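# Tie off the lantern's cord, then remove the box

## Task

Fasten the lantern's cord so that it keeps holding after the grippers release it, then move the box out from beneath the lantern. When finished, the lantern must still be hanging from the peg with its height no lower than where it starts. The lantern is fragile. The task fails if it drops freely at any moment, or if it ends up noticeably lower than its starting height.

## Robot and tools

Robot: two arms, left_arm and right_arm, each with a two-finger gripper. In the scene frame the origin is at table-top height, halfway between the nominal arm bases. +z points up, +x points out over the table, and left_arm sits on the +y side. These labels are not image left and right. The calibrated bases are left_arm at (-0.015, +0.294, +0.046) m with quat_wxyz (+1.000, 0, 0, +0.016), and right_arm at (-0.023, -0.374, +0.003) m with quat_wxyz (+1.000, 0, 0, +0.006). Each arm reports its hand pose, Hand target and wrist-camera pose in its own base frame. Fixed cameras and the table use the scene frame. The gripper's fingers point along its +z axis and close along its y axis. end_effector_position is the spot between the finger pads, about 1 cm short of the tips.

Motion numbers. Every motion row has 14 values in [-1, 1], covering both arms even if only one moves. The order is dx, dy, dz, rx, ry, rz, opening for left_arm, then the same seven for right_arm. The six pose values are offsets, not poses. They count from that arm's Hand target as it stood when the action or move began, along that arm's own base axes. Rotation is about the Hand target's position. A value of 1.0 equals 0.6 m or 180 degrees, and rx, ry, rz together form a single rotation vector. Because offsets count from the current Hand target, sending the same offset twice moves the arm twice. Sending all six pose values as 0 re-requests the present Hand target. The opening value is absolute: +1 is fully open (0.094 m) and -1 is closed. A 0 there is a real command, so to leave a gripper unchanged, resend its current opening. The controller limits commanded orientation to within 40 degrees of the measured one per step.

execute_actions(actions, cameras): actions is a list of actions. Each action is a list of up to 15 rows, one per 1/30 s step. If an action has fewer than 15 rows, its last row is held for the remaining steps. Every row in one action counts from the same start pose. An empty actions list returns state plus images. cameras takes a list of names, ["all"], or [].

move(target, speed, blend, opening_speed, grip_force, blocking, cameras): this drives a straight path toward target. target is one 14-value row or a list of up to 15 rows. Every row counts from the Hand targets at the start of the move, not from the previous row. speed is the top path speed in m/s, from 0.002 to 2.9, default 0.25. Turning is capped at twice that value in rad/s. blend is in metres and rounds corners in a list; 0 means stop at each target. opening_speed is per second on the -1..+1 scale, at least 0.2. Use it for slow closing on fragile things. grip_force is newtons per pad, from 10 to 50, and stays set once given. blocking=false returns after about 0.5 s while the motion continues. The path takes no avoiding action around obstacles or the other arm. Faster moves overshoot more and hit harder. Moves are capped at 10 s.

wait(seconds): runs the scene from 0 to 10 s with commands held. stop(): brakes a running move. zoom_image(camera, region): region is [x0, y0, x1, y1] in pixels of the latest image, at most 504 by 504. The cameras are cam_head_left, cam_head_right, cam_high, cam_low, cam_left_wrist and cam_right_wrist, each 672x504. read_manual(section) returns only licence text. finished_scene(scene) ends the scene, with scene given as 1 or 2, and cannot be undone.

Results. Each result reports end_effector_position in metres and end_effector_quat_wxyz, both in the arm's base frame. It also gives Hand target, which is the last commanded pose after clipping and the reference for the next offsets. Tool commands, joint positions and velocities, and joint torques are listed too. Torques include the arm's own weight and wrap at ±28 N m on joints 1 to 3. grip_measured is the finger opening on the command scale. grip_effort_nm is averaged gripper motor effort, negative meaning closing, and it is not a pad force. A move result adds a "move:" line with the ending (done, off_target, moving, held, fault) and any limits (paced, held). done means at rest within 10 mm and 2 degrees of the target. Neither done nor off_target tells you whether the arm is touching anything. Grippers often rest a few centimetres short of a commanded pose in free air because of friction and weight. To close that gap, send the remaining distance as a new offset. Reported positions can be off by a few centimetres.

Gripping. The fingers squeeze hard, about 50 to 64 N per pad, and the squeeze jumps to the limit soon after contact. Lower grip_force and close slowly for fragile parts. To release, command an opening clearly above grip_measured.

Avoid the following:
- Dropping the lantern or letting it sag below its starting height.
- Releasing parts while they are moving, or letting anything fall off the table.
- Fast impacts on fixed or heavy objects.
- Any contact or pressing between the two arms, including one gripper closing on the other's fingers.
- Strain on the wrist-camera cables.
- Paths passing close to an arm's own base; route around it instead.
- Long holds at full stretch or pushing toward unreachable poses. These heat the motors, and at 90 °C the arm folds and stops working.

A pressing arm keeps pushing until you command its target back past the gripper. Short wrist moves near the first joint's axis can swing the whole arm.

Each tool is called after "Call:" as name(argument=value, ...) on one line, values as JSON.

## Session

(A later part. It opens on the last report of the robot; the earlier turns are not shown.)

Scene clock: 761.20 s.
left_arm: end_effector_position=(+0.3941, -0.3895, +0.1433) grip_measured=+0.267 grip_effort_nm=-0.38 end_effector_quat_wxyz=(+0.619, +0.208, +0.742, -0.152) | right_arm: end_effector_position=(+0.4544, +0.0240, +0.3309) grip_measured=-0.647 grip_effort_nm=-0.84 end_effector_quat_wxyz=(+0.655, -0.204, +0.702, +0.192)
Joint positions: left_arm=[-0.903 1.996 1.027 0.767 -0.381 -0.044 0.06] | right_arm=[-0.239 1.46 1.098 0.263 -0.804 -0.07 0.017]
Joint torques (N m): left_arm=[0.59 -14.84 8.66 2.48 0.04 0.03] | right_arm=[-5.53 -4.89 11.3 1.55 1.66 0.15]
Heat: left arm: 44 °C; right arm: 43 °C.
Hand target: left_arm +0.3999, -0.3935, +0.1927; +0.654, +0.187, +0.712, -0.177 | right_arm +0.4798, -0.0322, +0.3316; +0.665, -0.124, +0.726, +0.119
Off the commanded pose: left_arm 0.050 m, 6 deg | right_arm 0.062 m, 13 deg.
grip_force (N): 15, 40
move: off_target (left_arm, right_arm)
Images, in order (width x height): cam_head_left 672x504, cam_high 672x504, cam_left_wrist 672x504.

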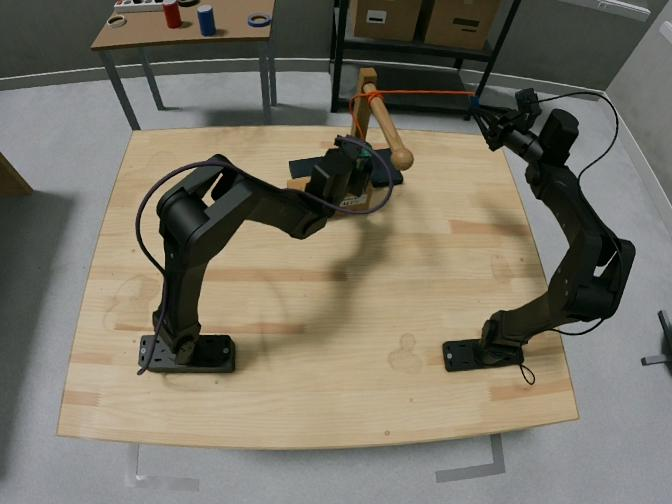

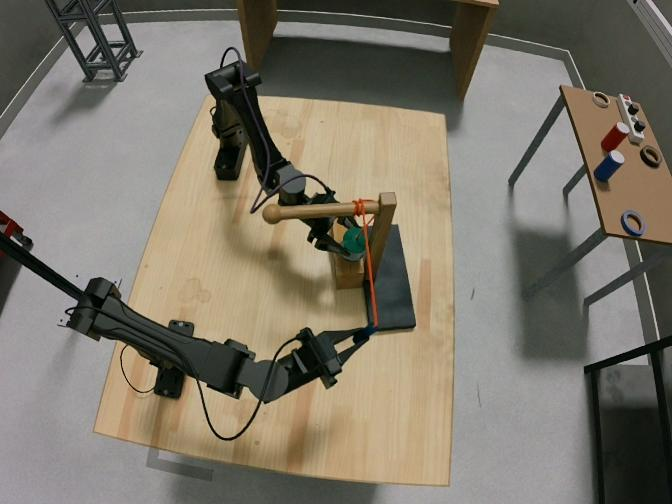

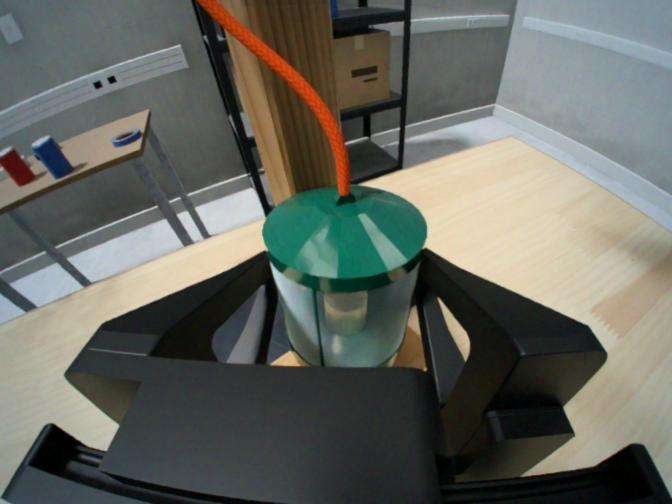

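Call:
zoom_image(camera="cam_high", region=[310, 170, 420, 280])

Call:
zoom_image(camera="cam_head_left", region=[320, 60, 430, 170])

Scaled by 4.582 from the camera's 672x504 image, which has a finer 960x720 frame.

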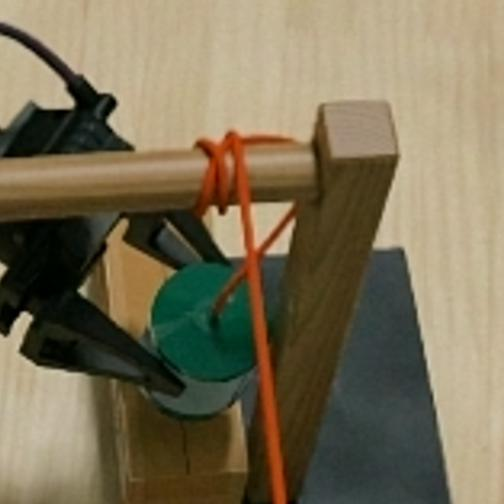

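Scaled by 4.582 from the camera's 672x504 image, which has a finer 960x720 frame.

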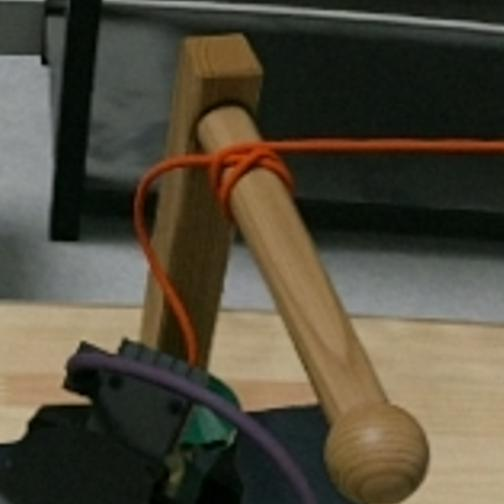

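Call:
wait(seconds=0.1, cameras=["cam_head_right","cam_head_left","cam_high","cam_right_wrist"])

Call:
zoom_image(camera="cam_head_right", region=[310, 60, 410, 160])

Call:
zoom_image(camera="cam_high", region=[335, 185, 400, 250])

Scene clock: 797.27 s.
left_arm: end_effector_position=(+0.3941, -0.3895, +0.1432) grip_measured=+0.267 grip_effort_nm=-0.38 end_effector_quat_wxyz=(+0.619, +0.208, +0.742, -0.152) | right_arm: end_effector_position=(+0.4544, +0.0240, +0.3309) grip_measured=-0.647 grip_effort_nm=-0.84 end_effector_quat_wxyz=(+0.655, -0.204, +0.702, +0.192)
Joint positions: left_arm=[-0.903 1.996 1.027 0.767 -0.381 -0.044 0.06] | right_arm=[-0.239 1.46 1.098 0.263 -0.804 -0.07 0.017]
Joint torques (N m): left_arm=[0.64 -14.91 8.64 2.48 0.02 0.01] | right_arm=[-5.56 -4.88 11.3 1.57 1.67 0.15]
Heat: left arm: 52 °C; right arm: 40 °C.
Hand target: left_arm +0.3999, -0.3935, +0.1927; +0.654, +0.187, +0.712, -0.177 | right_arm +0.4798, -0.0322, +0.3316; +0.665, -0.124, +0.726, +0.119
Tool commands: left_gripper/opening=+0.1 right_gripper/opening=-0.85
Off the commanded pose: left_arm 0.050 m, 6 deg | right_arm 0.062 m, 13 deg.
grip_force (N): 15, 40
wait: 0.10 s; at rest from the start
Images, in order (width x height): cam_head_left 672x504, cam_head_right 672x504, cam_high 672x504, cam_right_wrist 672x504.

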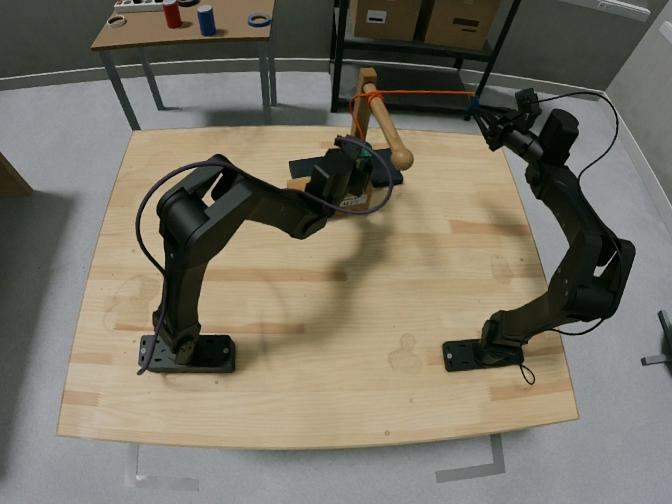

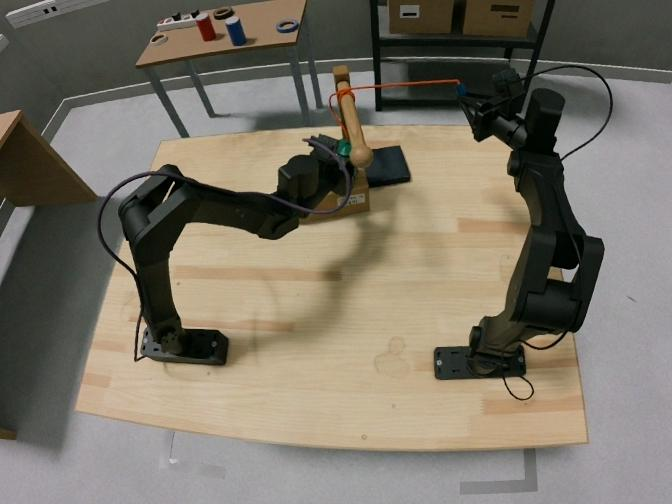

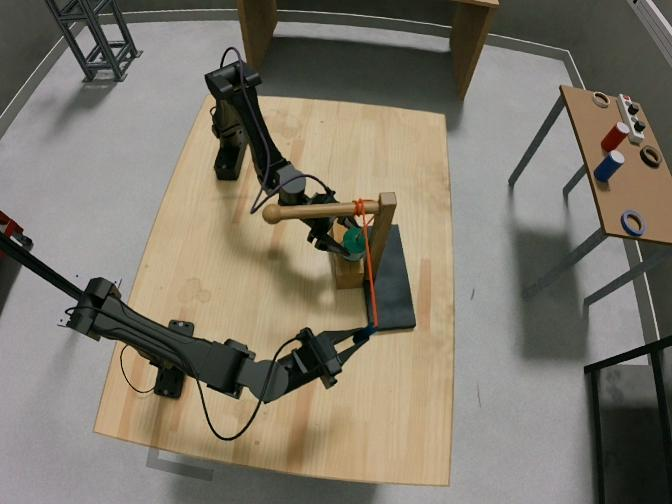

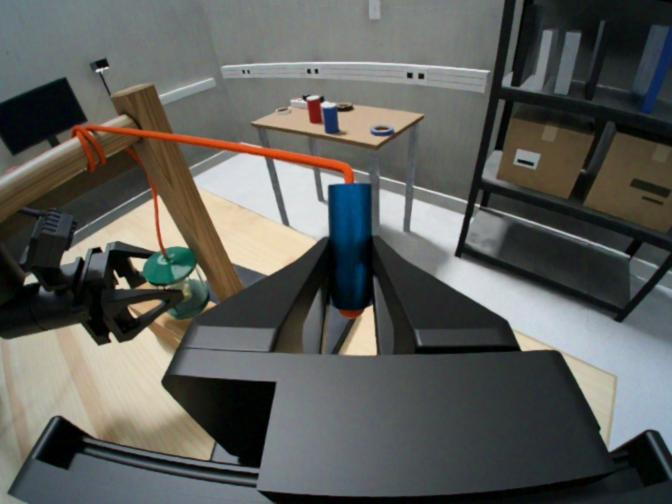

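Scaled by 5.040 from the camera's 672x504 image, which has a finer 960x720 frame.

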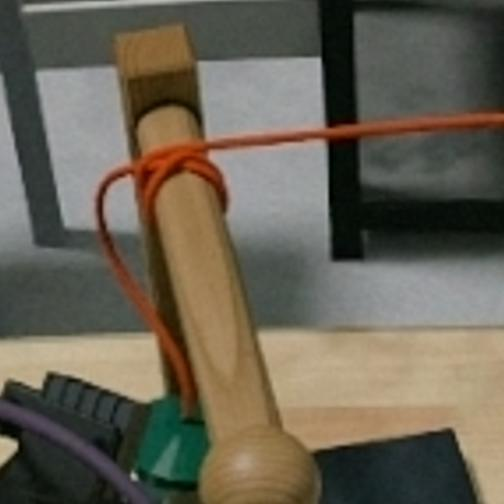

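Scaled by 7.754 from the camera's 672x504 image, which has a finer 960x720 frame.

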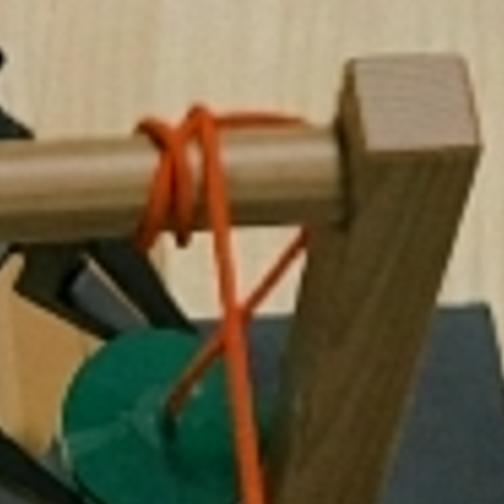

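Call:
move(target=[0,0,0,0,0,0,0.1,-0.2277,0.1223,-0.0118,0,0,0.1111,-0.85], speed=0.12, cameras=["cam_high","cam_head_right"])

Call:
zoom_image(camera="cam_high", region=[325, 185, 400, 260])

Call:
zoom_image(camera="cam_head_right", region=[310, 60, 410, 160])

Scene clock: 846.83 s.
left_arm: end_effector_position=(+0.3941, -0.3895, +0.1432) grip_measured=+0.267 grip_effort_nm=-0.38 end_effector_quat_wxyz=(+0.619, +0.208, +0.742, -0.152) | right_arm: end_effector_position=(+0.3487, +0.0405, +0.3266) grip_measured=-0.647 grip_effort_nm=-0.84 end_effector_quat_wxyz=(+0.636, -0.246, +0.694, +0.231)
Joint positions: left_arm=[-0.903 1.996 1.027 0.767 -0.381 -0.044 0.06] | right_arm=[-0.342 1.103 0.857 0.084 -1.026 -0.131 0.017]
Joint torques (N m): left_arm=[0.62 -14.91 8.62 2.48 0.02 0.02] | right_arm=[-0.65 -4.83 7.16 1.45 -0.21 -0.12]
Heat: left arm: 61 °C; right arm: 39 °C.
Hand target: left_arm +0.3999, -0.3935, +0.1927; +0.654, +0.187, +0.712, -0.177 | right_arm +0.3432, +0.0411, +0.3245; +0.635, -0.248, +0.694, +0.232
Off the commanded pose: left_arm 0.050 m, 6 deg | right_arm 0.006 m, 0 deg.
grip_force (N): 15, 40
move: off_target (left_arm)
Images, in order (width x height): cam_head_right 672x504, cam_high 672x504.

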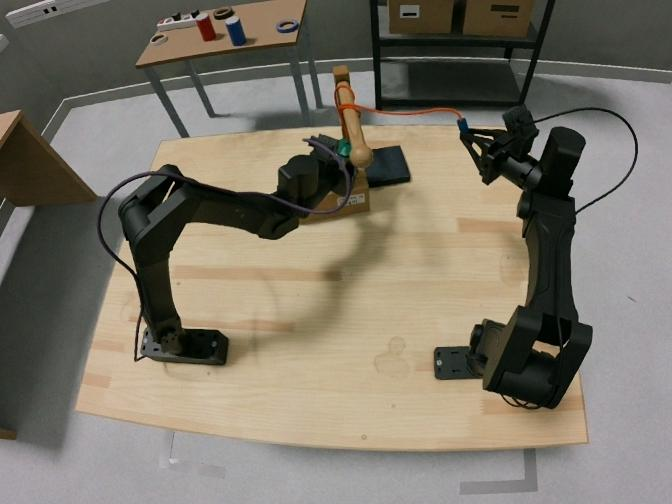

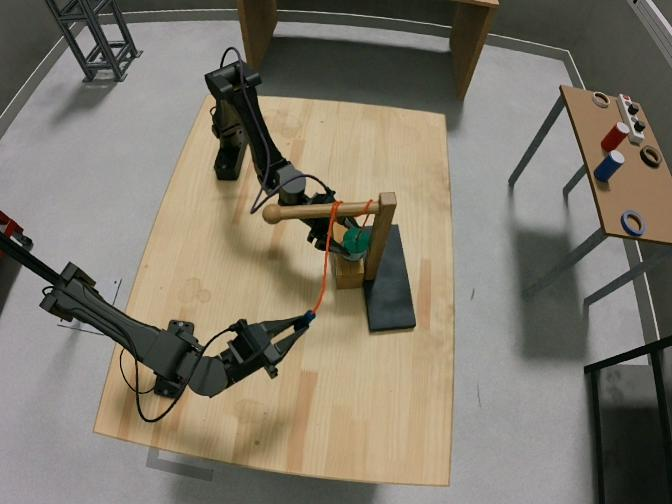

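Scaled by 6.720 from the camera's 672x504 image, which has a finer 960x720 frame.

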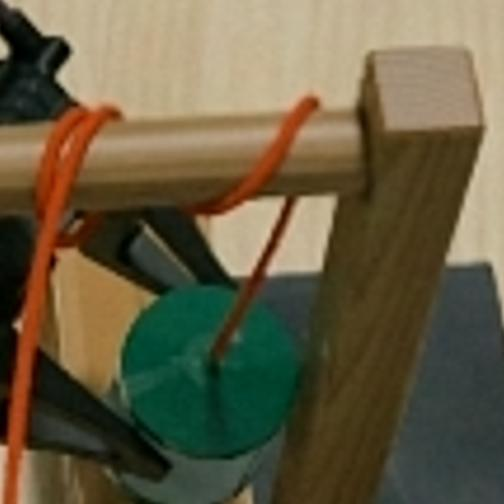

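Scaled by 5.040 from the camera's 672x504 image, which has a finer 960x720 frame.

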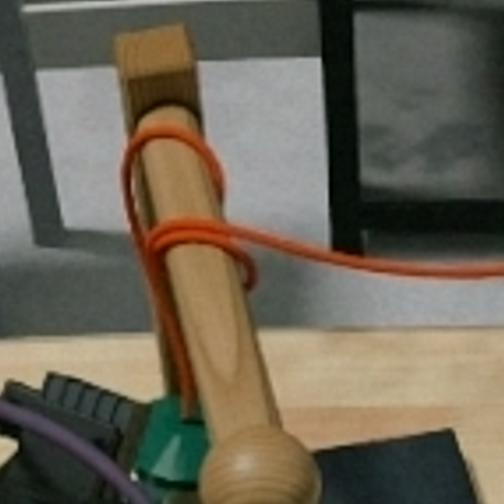

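Call:
move(target=[0,0,-0.0378,0,0,0,0.1,0.0295,-0.1385,0,0,0,-0.0556,-0.85], speed=0.1, cameras=["cam_high","cam_head_right","cam_left_wrist"])

Call:
zoom_image(camera="cam_high", region=[325, 185, 400, 260])

Scene clock: 866.17 s.
left_arm: end_effector_position=(+0.3953, -0.3910, +0.1533) grip_measured=+0.267 grip_effort_nm=-0.38 end_effector_quat_wxyz=(+0.633, +0.199, +0.731, -0.162) | right_arm: end_effector_position=(+0.3554, -0.0290, +0.3138) grip_measured=-0.647 grip_effort_nm=-0.84 end_effector_quat_wxyz=(+0.641, -0.192, +0.715, +0.202)
Joint positions: left_arm=[-0.903 1.996 1.027 0.81 -0.381 -0.044 0.06] | right_arm=[-0.556 1.178 0.875 0.083 -1.113 -0.155 0.017]
Joint torques (N m): left_arm=[0.65 -10.19 6.75 2.88 0.03 0.01] | right_arm=[-1.52 -2.92 11.34 1.66 0.16 -0.08]
Heat: left arm: 62 °C; right arm: 39 °C.
Hand target: left_arm +0.3999, -0.3935, +0.1700; +0.654, +0.187, +0.712, -0.177 | right_arm +0.3609, -0.0418, +0.3246; +0.653, -0.187, +0.713, +0.176
Off the commanded pose: left_arm 0.017 m, 4 deg | right_arm 0.018 m, 3 deg.
grip_force (N): 15, 40
move: off_target (left_arm, right_arm)
Images, in order (width x height): cam_head_right 672x504, cam_high 672x504, cam_left_wrist 672x504.

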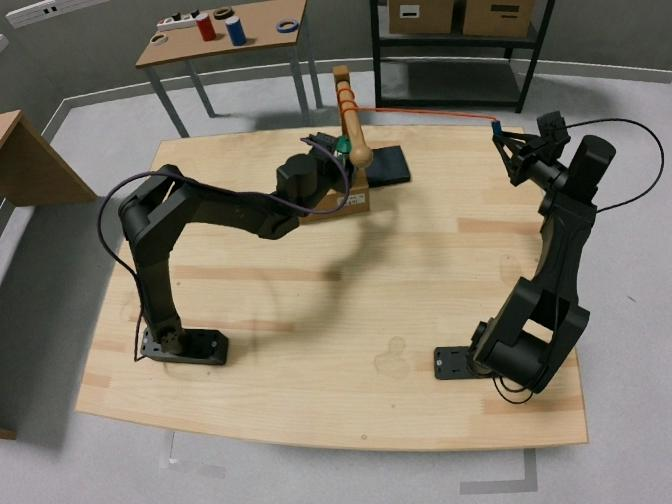

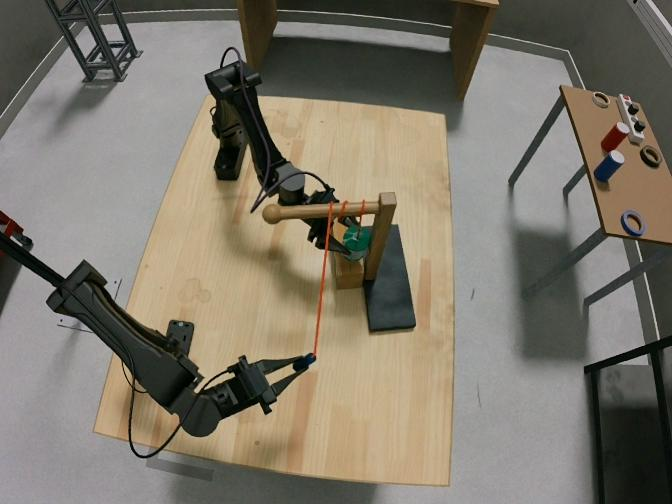

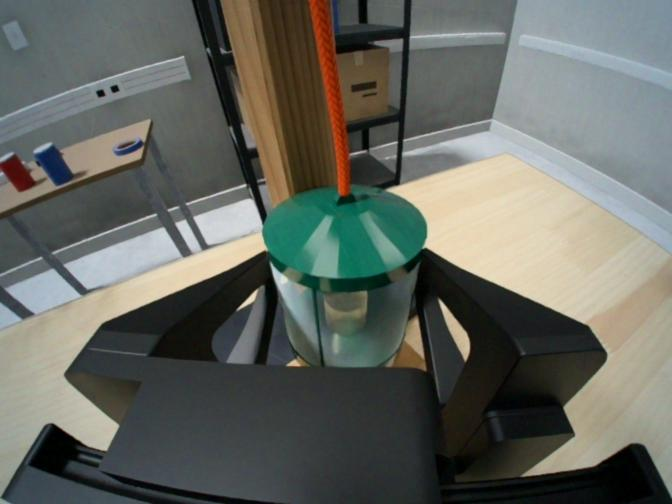

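Scaled by 6.720 from the camera's 672x504 image, which has a finer 960x720 frame.

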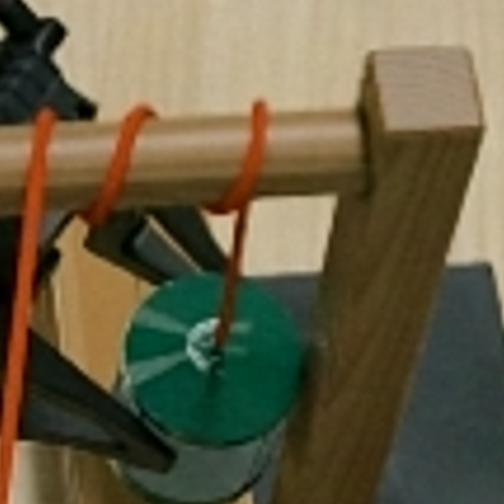

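Call:
move(target=[0,0,0.055,0,0,0,0.1,0.0157,-0.0833,0.01,0,0,0,-0.85], speed=0.08, cameras=["cam_high","cam_left_wrist"])

Call:
zoom_image(camera="cam_high", region=[325, 185, 400, 260])

Scene clock: 886.70 s.
left_arm: end_effector_position=(+0.3955, -0.3913, +0.1603) grip_measured=+0.267 grip_effort_nm=-0.38 end_effector_quat_wxyz=(+0.628, +0.203, +0.735, -0.158) | right_arm: end_effector_position=(+0.3521, -0.0497, +0.3317) grip_measured=-0.647 grip_effort_nm=-0.84 end_effector_quat_wxyz=(+0.648, -0.249, +0.681, +0.236)
Joint positions: left_arm=[-0.903 1.971 1.045 0.751 -0.381 -0.044 0.06] | right_arm=[-0.662 1.305 1.001 0.069 -1.356 -0.231 0.017]
Joint torques (N m): left_arm=[0.61 -14.58 8.87 2.19 0.03 0.02] | right_arm=[-4.79 -2.96 11.21 1.11 1.25 0.1]
Heat: left arm: 56 °C; right arm: 39 °C.
Hand target: left_arm +0.3999, -0.3935, +0.2030; +0.654, +0.187, +0.712, -0.177 | right_arm +0.3703, -0.0919, +0.3305; +0.653, -0.187, +0.713, +0.176
Off the commanded pose: left_arm 0.043 m, 5 deg | right_arm 0.046 m, 11 deg.
grip_force (N): 15, 40
move: off_target (left_arm, right_arm)
Images, in order (width x height): cam_high 672x504, cam_left_wrist 672x504.

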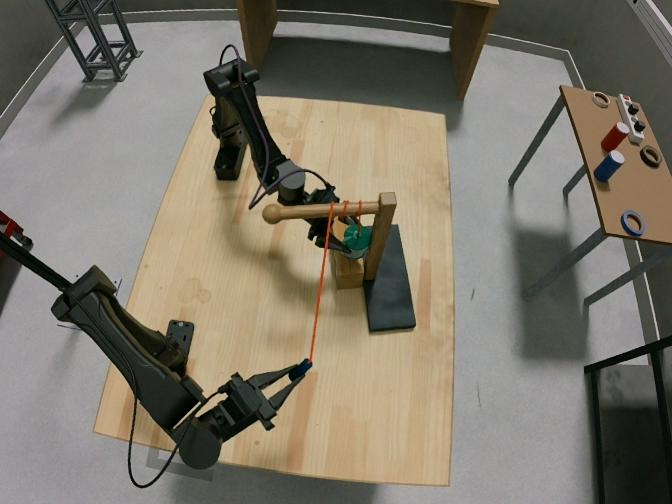

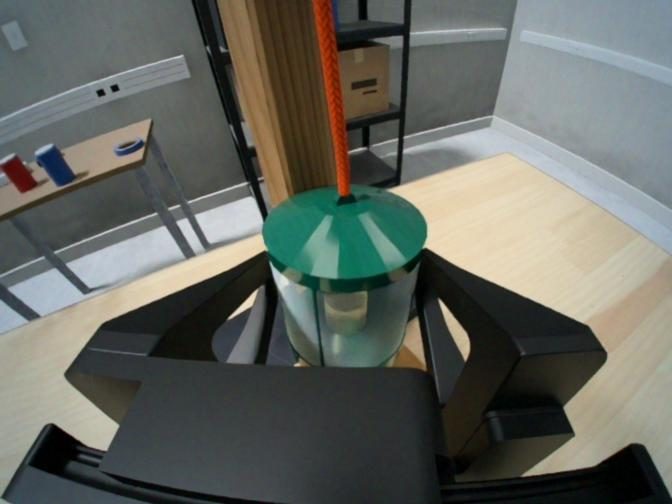

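Scaled by 6.720 from the camera's 672x504 image, which has a finer 960x720 frame.

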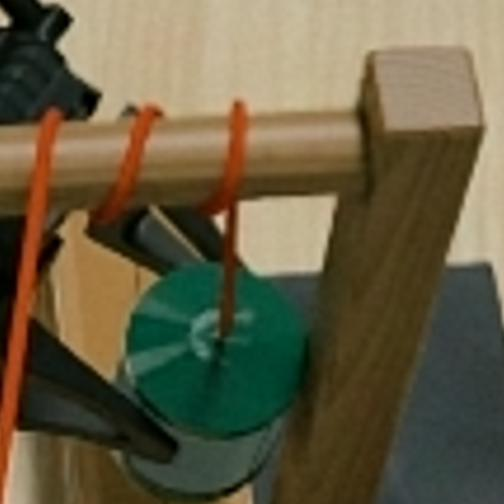

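Call:
move(target=[0,0,0.0583,0,0,0,0.1,0.0104,-0.049,0,0,0,0,-0.85], speed=0.08, cameras=["cam_left_wrist"])

Scene clock: 902.93 s.
left_arm: end_effector_position=(+0.3965, -0.3940, +0.1966) grip_measured=+0.267 grip_effort_nm=-0.38 end_effector_quat_wxyz=(+0.629, +0.203, +0.733, -0.162) | right_arm: end_effector_position=(+0.3618, -0.0853, +0.3322) grip_measured=-0.647 grip_effort_nm=-0.84 end_effector_quat_wxyz=(+0.651, -0.237, +0.684, +0.228)
Joint positions: left_arm=[-0.903 1.899 1.11 0.619 -0.375 -0.044 0.06] | right_arm=[-0.733 1.407 1.092 0.034 -1.397 -0.273 0.017]
Joint torques (N m): left_arm=[0.66 -14.05 9.37 2.15 -0.02 0.03] | right_arm=[-3.55 -3.92 11.26 1.13 1.08 0.07]
Heat: left arm: 52 °C; right arm: 40 °C.
Hand target: left_arm +0.3999, -0.3935, +0.2380; +0.654, +0.187, +0.712, -0.177 | right_arm +0.3766, -0.1212, +0.3304; +0.653, -0.187, +0.713, +0.176
Off the commanded pose: left_arm 0.042 m, 5 deg | right_arm 0.039 m, 9 deg.
grip_force (N): 15, 40
move: off_target (left_arm, right_arm)
Images, in order (width x height): cam_left_wrist 672x504.

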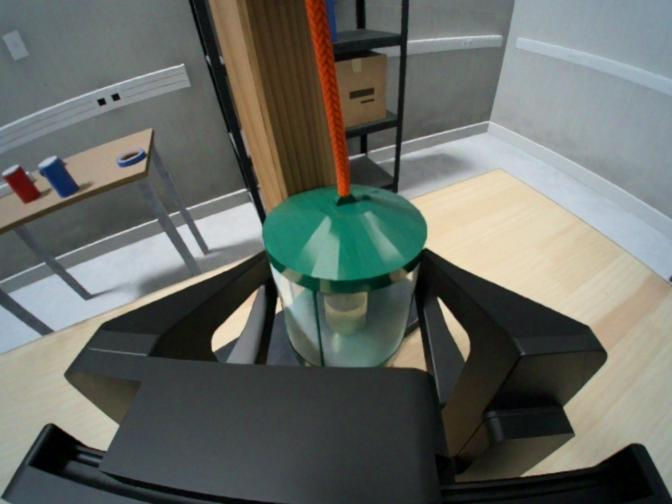

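Call:
move(target=[[0,0,-0.1,0,0,0,0.1,0,0,0,0,0,0,-0.85],[0,0,-0.1,0,0,0,0.95,0,0,0,0,0,0,-0.85]], speed=0.06, opening_speed=0.5, cameras=["cam_left_wrist","cam_high"])

Scene clock: 926.93 s.
left_arm: end_effector_position=(+0.3974, -0.3954, +0.1980) grip_measured=+0.947 grip_effort_nm=0.13 end_effector_quat_wxyz=(+0.662, +0.181, +0.703, -0.187) | right_arm: end_effector_position=(+0.3632, -0.0872, +0.3306) grip_measured=-0.647 grip_effort_nm=-0.84 end_effector_quat_wxyz=(+0.650, -0.231, +0.688, +0.225)
Joint positions: left_arm=[-0.903 1.949 1.061 0.83 -0.374 -0.044 0.091] | right_arm=[-0.733 1.407 1.092 0.025 -1.382 -0.276 0.017]
Joint torques (N m): left_arm=[0.64 -8.02 5.08 2.31 -0.02 0.02] | right_arm=[-3.44 -3.84 11.75 1.17 0.94 0.05]
Heat: left arm: 52 °C; right arm: 38 °C.
Hand target: left_arm +0.3999, -0.3935, +0.1779; +0.654, +0.187, +0.712, -0.177 | right_arm +0.3766, -0.1212, +0.3304; +0.653, -0.187, +0.713, +0.176
Off the commanded pose: left_arm 0.020 m, 2 deg | right_arm 0.037 m, 8 deg.
grip_force (N): 15, 40
move: off_target (left_arm, right_arm); target 2's new opening was sent with left_arm's hand 0.020 m and 2 deg from that target
Images, in order (width x height): cam_high 672x504, cam_left_wrist 672x504.

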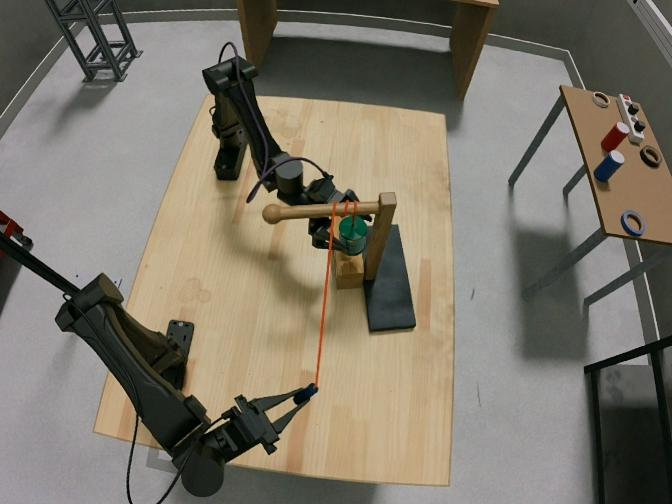

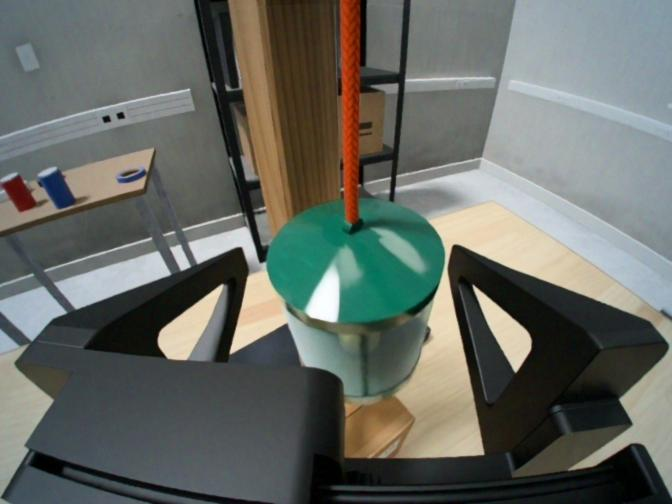

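Call:
move(target=[[-0.1227,0.0708,0.0333,0,0,0,0.95,0,0,0,0,0,0,-0.85],[-0.1332,0.5225,0.0368,0.0191,0.0525,0.1108,0.95,0,0,0,0,0,0,-0.85],[-0.1663,0.9057,0.037,0.0246,0.1396,0.2186,0.95,0,0,0,0,0,0,-0.85]], speed=[0.12,0.27,0.27], blend=[0.02,0.06,0], cameras=["cam_high","cam_head_left","cam_head_right","cam_left_wrist"])

Call:
zoom_image(camera="cam_high", region=[315, 180, 405, 270])

Call:
zoom_image(camera="cam_head_left", region=[310, 60, 430, 180])

Scene clock: 954.50 s.
left_arm: end_effector_position=(+0.2984, +0.1494, +0.1936) grip_measured=+0.947 grip_effort_nm=0.14 end_effector_quat_wxyz=(+0.499, -0.085, +0.861, +0.045) | right_arm: end_effector_position=(+0.3635, -0.0875, +0.3322) grip_measured=-0.647 grip_effort_nm=-0.84 end_effector_quat_wxyz=(+0.651, -0.232, +0.687, +0.223)
Joint positions: left_arm=[0.688 1.002 0.685 -0.262 0.429 0.257 0.091] | right_arm=[-0.733 1.407 1.097 0.024 -1.381 -0.277 0.017]
Joint torques (N m): left_arm=[0.46 -1.52 9.43 1.71 0.3 0.1] | right_arm=[-3.41 -3.78 11.26 1.14 0.95 0.03]
Heat: left arm: 46 °C; right arm: 40 °C.
Hand target: left_arm +0.3002, +0.1499, +0.2000; +0.500, -0.079, +0.861, +0.042 | right_arm +0.3766, -0.1213, +0.3306; +0.653, -0.187, +0.713, +0.176
Off the commanded pose: left_arm 0.007 m, 1 deg | right_arm 0.036 m, 8 deg.
grip_force (N): 15, 40
move: off_target (right_arm)
Images, in order (width x height): cam_head_left 672x504, cam_head_right 672x504, cam_high 672x504, cam_left_wrist 672x504.

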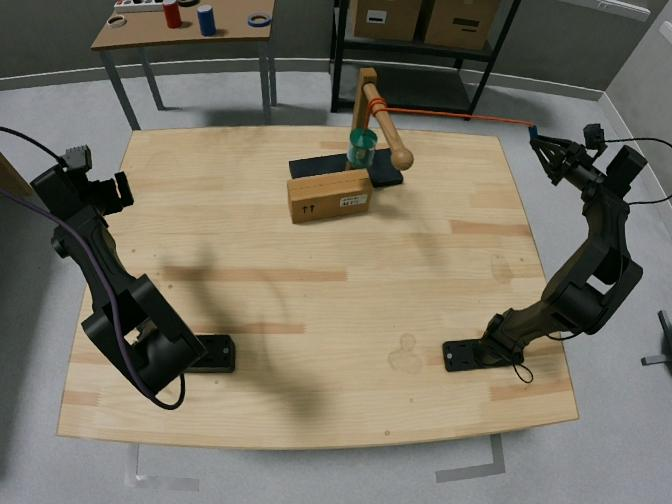

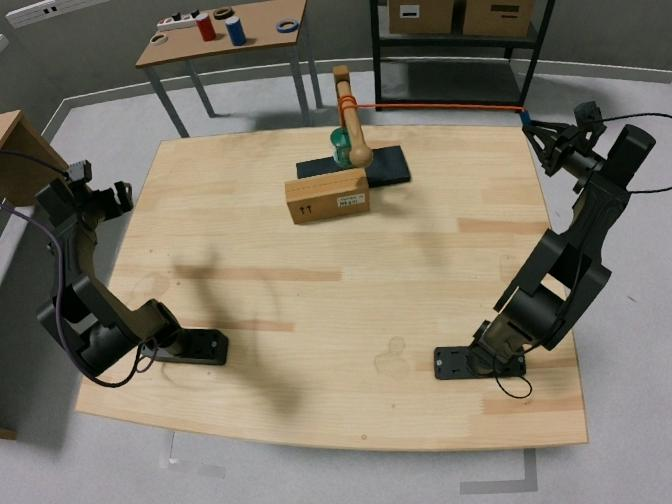

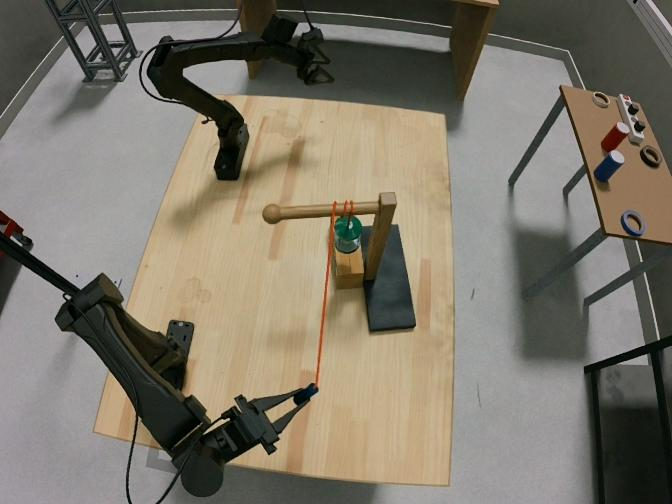

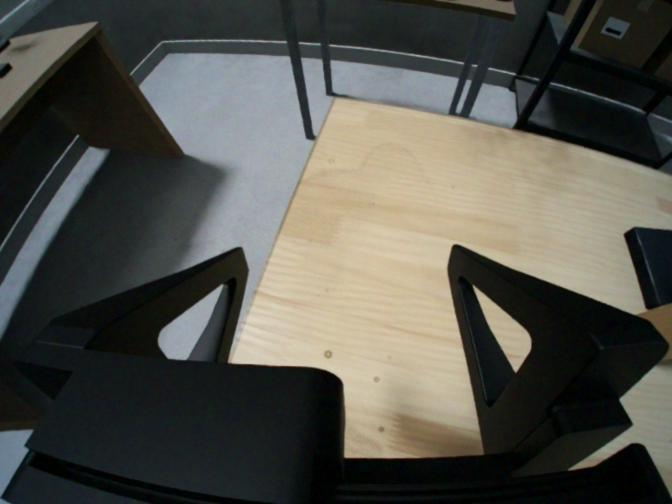

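Scaled by 5.600 from the camera's 672x504 image, which has a finer 960x720 frame.

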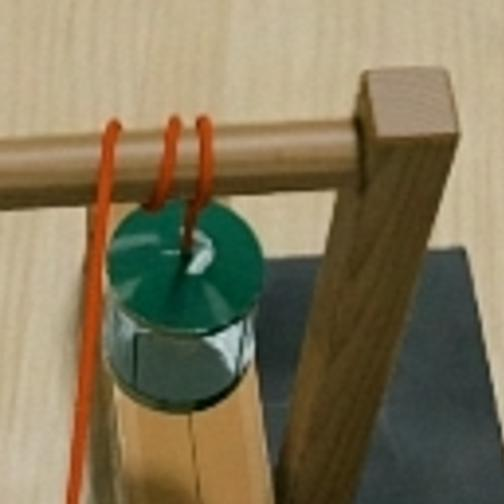

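Scaled by 4.200 from the camera's 672x504 image, which has a finer 960x720 frame.

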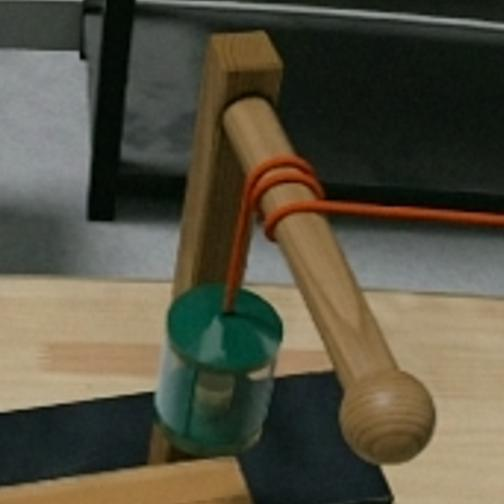

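Call:
execute_actions(actions=[], cameras=["cam_high", "cam_head_left", "cam_right_wrist"])

Scene clock: 988.93 s.
left_arm: end_effector_position=(+0.2984, +0.1493, +0.1936) grip_measured=+0.947 grip_effort_nm=0.13 end_effector_quat_wxyz=(+0.499, -0.084, +0.861, +0.045) | right_arm: end_effector_position=(+0.3635, -0.0875, +0.3322) grip_measured=-0.647 grip_effort_nm=-0.84 end_effector_quat_wxyz=(+0.651, -0.232, +0.687, +0.223)
Joint positions: left_arm=[0.688 1.002 0.685 -0.262 0.429 0.258 0.091] | right_arm=[-0.733 1.407 1.097 0.024 -1.381 -0.277 0.017]
Joint velocities: within noise
Joint torques (N m): left_arm=[0.51 -1.52 9.5 1.73 0.29 0.07] | right_arm=[-3.48 -3.71 11.28 1.15 0.94 0.05]
Heat: left arm: 47 °C; right arm: 41 °C.
Hand target: left_arm +0.3002, +0.1499, +0.2000; +0.500, -0.079, +0.861, +0.042 | right_arm +0.3766, -0.1213, +0.3306; +0.653, -0.187, +0.713, +0.176
Tool commands: left_gripper/opening=+0.95 right_gripper/opening=-0.85
Off the commanded pose: left_arm 0.007 m, 1 deg | right_arm 0.036 m, 8 deg.
grip_force (N): 15, 40
Images, in order (width x height): cam_head_left 672x504, cam_high 672x504, cam_right_wrist 672x504.

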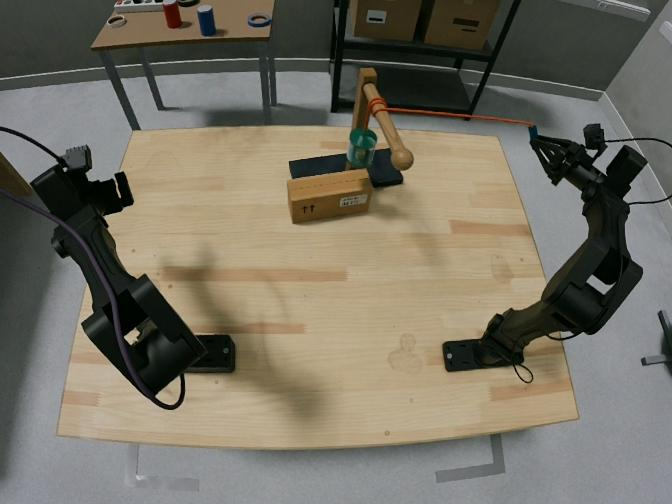

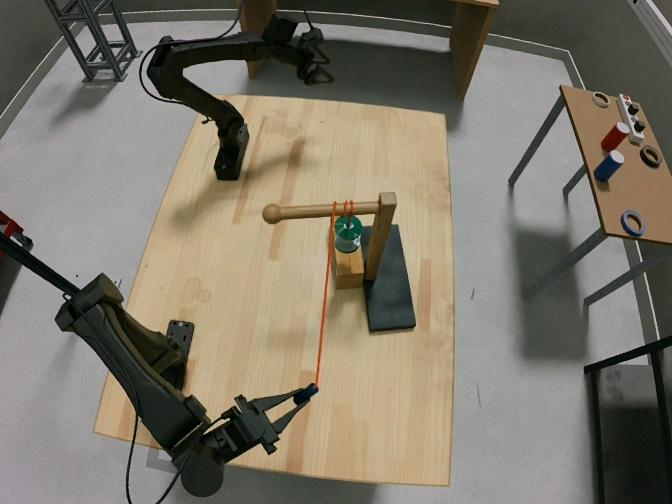

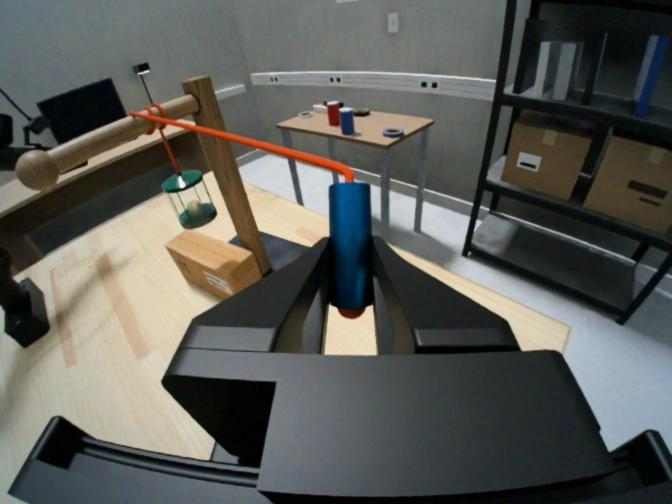

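Call:
move(target=[[0,0,0,0,0,0,0.95,-0.0057,0.0830,-0.2298,-0.0278,0.0481,0,-0.85],[0,0,0,0,0,0,0.95,-0.0535,0.2067,-0.4020,-0.0556,0.0962,0,-0.85],[0,0,0,0,0,0,0.95,-0.1435,0.3895,-0.4715,-0.0777,0.1152,0.0437,-0.85],[0,0,0,0,0,0,0.95,-0.2148,0.5682,-0.4820,-0.1018,0.1326,0.0814,-0.85],[0,0,0,0,0,0,0.95,-0.2410,0.7528,-0.4572,-0.0843,0.0970,0.1206,-0.85]], speed=0.2, blend=0.03, cameras=["cam_high", "cam_head_left", "cam_low"])

Scene clock: 1018.47 s.
left_arm: end_effector_position=(+0.2984, +0.1493, +0.1936) grip_measured=+0.947 grip_effort_nm=0.13 end_effector_quat_wxyz=(+0.499, -0.084, +0.861, +0.045) | right_arm: end_effector_position=(+0.2458, +0.3278, +0.0818) grip_measured=-0.647 grip_effort_nm=-0.84 end_effector_quat_wxyz=(+0.505, -0.345, +0.757, +0.229)
Joint positions: left_arm=[0.688 1.002 0.685 -0.262 0.429 0.258 0.091] | right_arm=[0.973 1.611 0.43 0.784 0.109 0.044 0.017]
Joint torques (N m): left_arm=[0.53 -1.5 9.48 1.71 0.3 0.06] | right_arm=[1.32 -3.78 6.12 1.19 -0.29 0.01]
Heat: left arm: 47 °C; right arm: 40 °C.
Hand target: left_arm +0.3002, +0.1499, +0.2001; +0.500, -0.079, +0.861, +0.042 | right_arm +0.2319, +0.3304, +0.0564; +0.463, -0.372, +0.772, +0.227
Off the commanded pose: left_arm 0.007 m, 1 deg | right_arm 0.029 m, 6 deg.
grip_force (N): 15, 40
move: off_target (right_arm)
Images, in order (width x height): cam_head_left 672x504, cam_high 672x504, cam_low 672x504.

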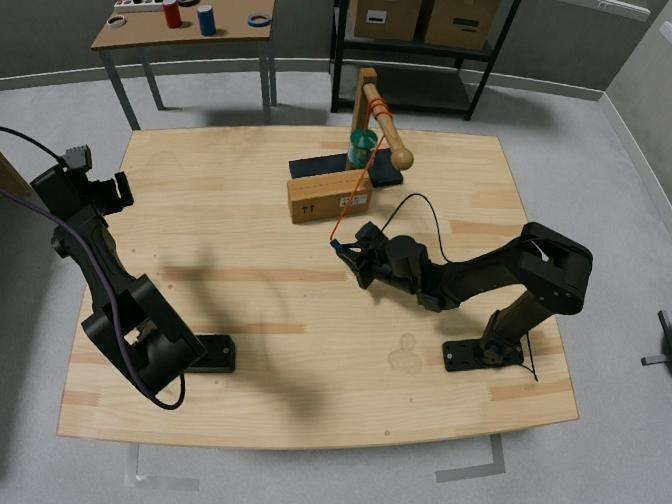

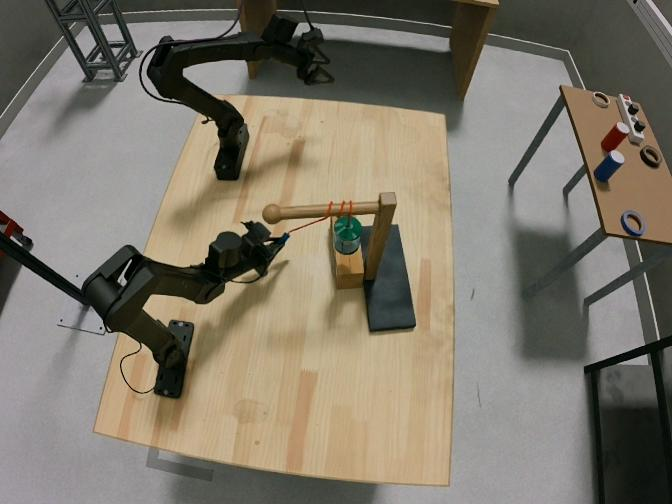

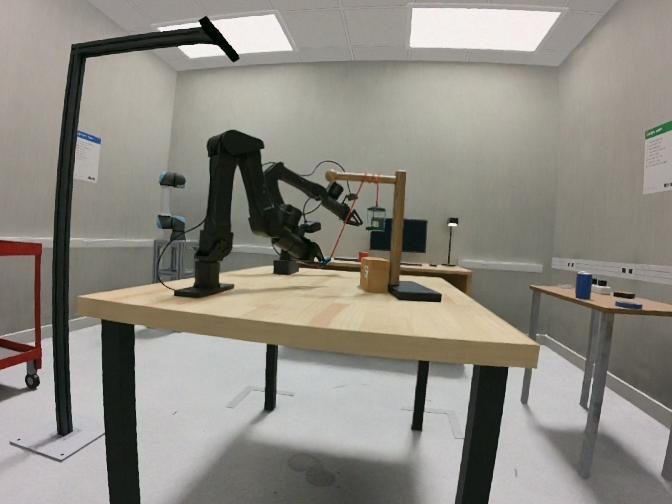

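Call:
move(target=[[0,0,0,0,0,0,0.95,0.0003,0.1475,0.1157,0.0369,-0.0249,0.0444,-0.85],[0,0,0,0,0,0,0.95,0.0295,0.2668,0.2615,0.0830,-0.0560,0.0441,-0.85],[0,0,0,0,0,0,0.95,0.0587,0.3097,0.4398,0.1291,-0.0871,0.0436,-0.85],[0,0,0,0,0,0,0.95,0.0982,0.2780,0.6185,0.1251,-0.0925,0.0163,-0.85],[0,0,0,0,0,0,0.95,0.1668,0.1848,0.7627,0.1166,-0.1031,-0.0381,-0.85],[0,0,0,0,0,0,0.95,0.2487,0.0487,0.8478,0.1321,-0.1276,-0.0648,-0.85],[0,0,0,0,0,0,0.95,0.3348,-0.1038,0.8585,0.1458,-0.1537,-0.0910,-0.85],[0,0,0,0,0,0,0.95,0.3980,-0.2493,0.8147,0.1320,-0.1519,-0.1182,-0.85],[0,0,0,0,0,0,0.95,0.4382,-0.3693,0.7210,0.1152,-0.1448,-0.1458,-0.85],[0,0,0,0,0,0,0.95,0.4672,-0.4412,0.5892,0.0926,-0.1275,-0.1742,-0.85],[0,0,0,0,0,0,0.95,0.4682,-0.4615,0.4418,0.0761,-0.1047,-0.1753,-0.85]], speed=0.2, blend=0.03, cameras=["cam_high", "cam_head_left", "cam_low", "cam_right_wrist"])

Scene clock: 1050.67 s.
left_arm: end_effector_position=(+0.2984, +0.1493, +0.1936) grip_measured=+0.947 grip_effort_nm=0.13 end_effector_quat_wxyz=(+0.499, -0.084, +0.861, +0.045) | right_arm: end_effector_position=(+0.5087, +0.0801, +0.3181) grip_measured=-0.647 grip_effort_nm=-0.84 end_effector_quat_wxyz=(+0.655, -0.156, +0.723, +0.153)
Joint positions: left_arm=[0.688 1.002 0.685 -0.262 0.429 0.258 0.091] | right_arm=[0.006 1.599 1.201 0.293 -0.435 -0.027 0.017]
Joint torques (N m): left_arm=[0.53 -1.51 9.46 1.71 0.31 0.07] | right_arm=[-2.52 -9.43 7.66 1.95 0.73 0]
Heat: left arm: 47 °C; right arm: 38 °C.
Hand target: left_arm +0.3002, +0.1499, +0.2001; +0.500, -0.079, +0.861, +0.042 | right_arm +0.5128, +0.0537, +0.3215; +0.666, -0.124, +0.726, +0.119
Off the commanded pose: left_arm 0.007 m, 1 deg | right_arm 0.027 m, 6 deg.
grip_force (N): 15, 40
move: off_target (right_arm)
Images, in order (width x height): cam_head_left 672x504, cam_high 672x504, cam_low 672x504, cam_right_wrist 672x504.

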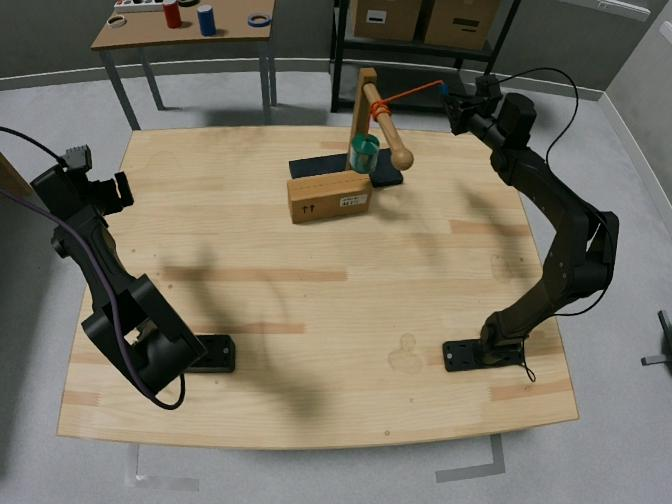

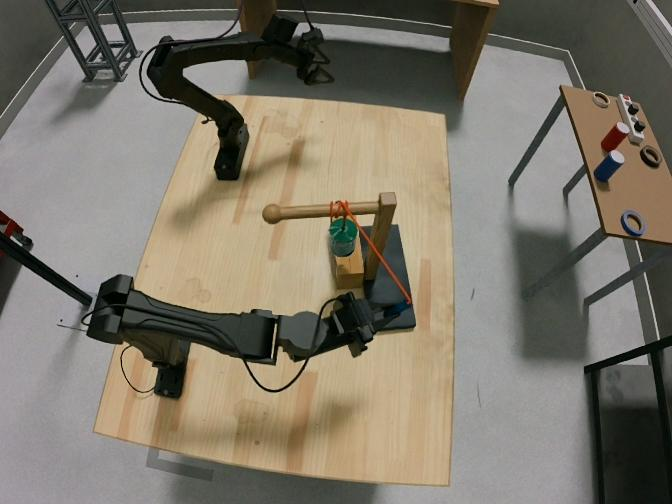

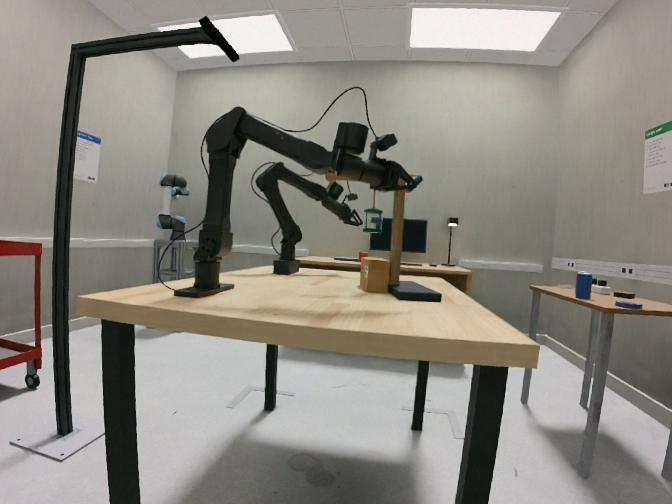

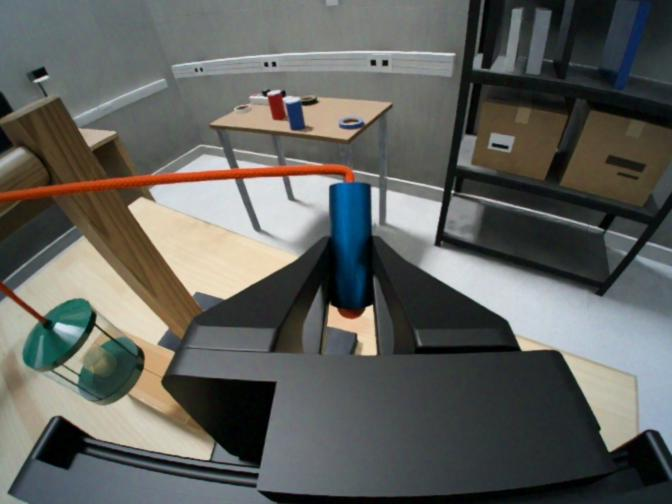

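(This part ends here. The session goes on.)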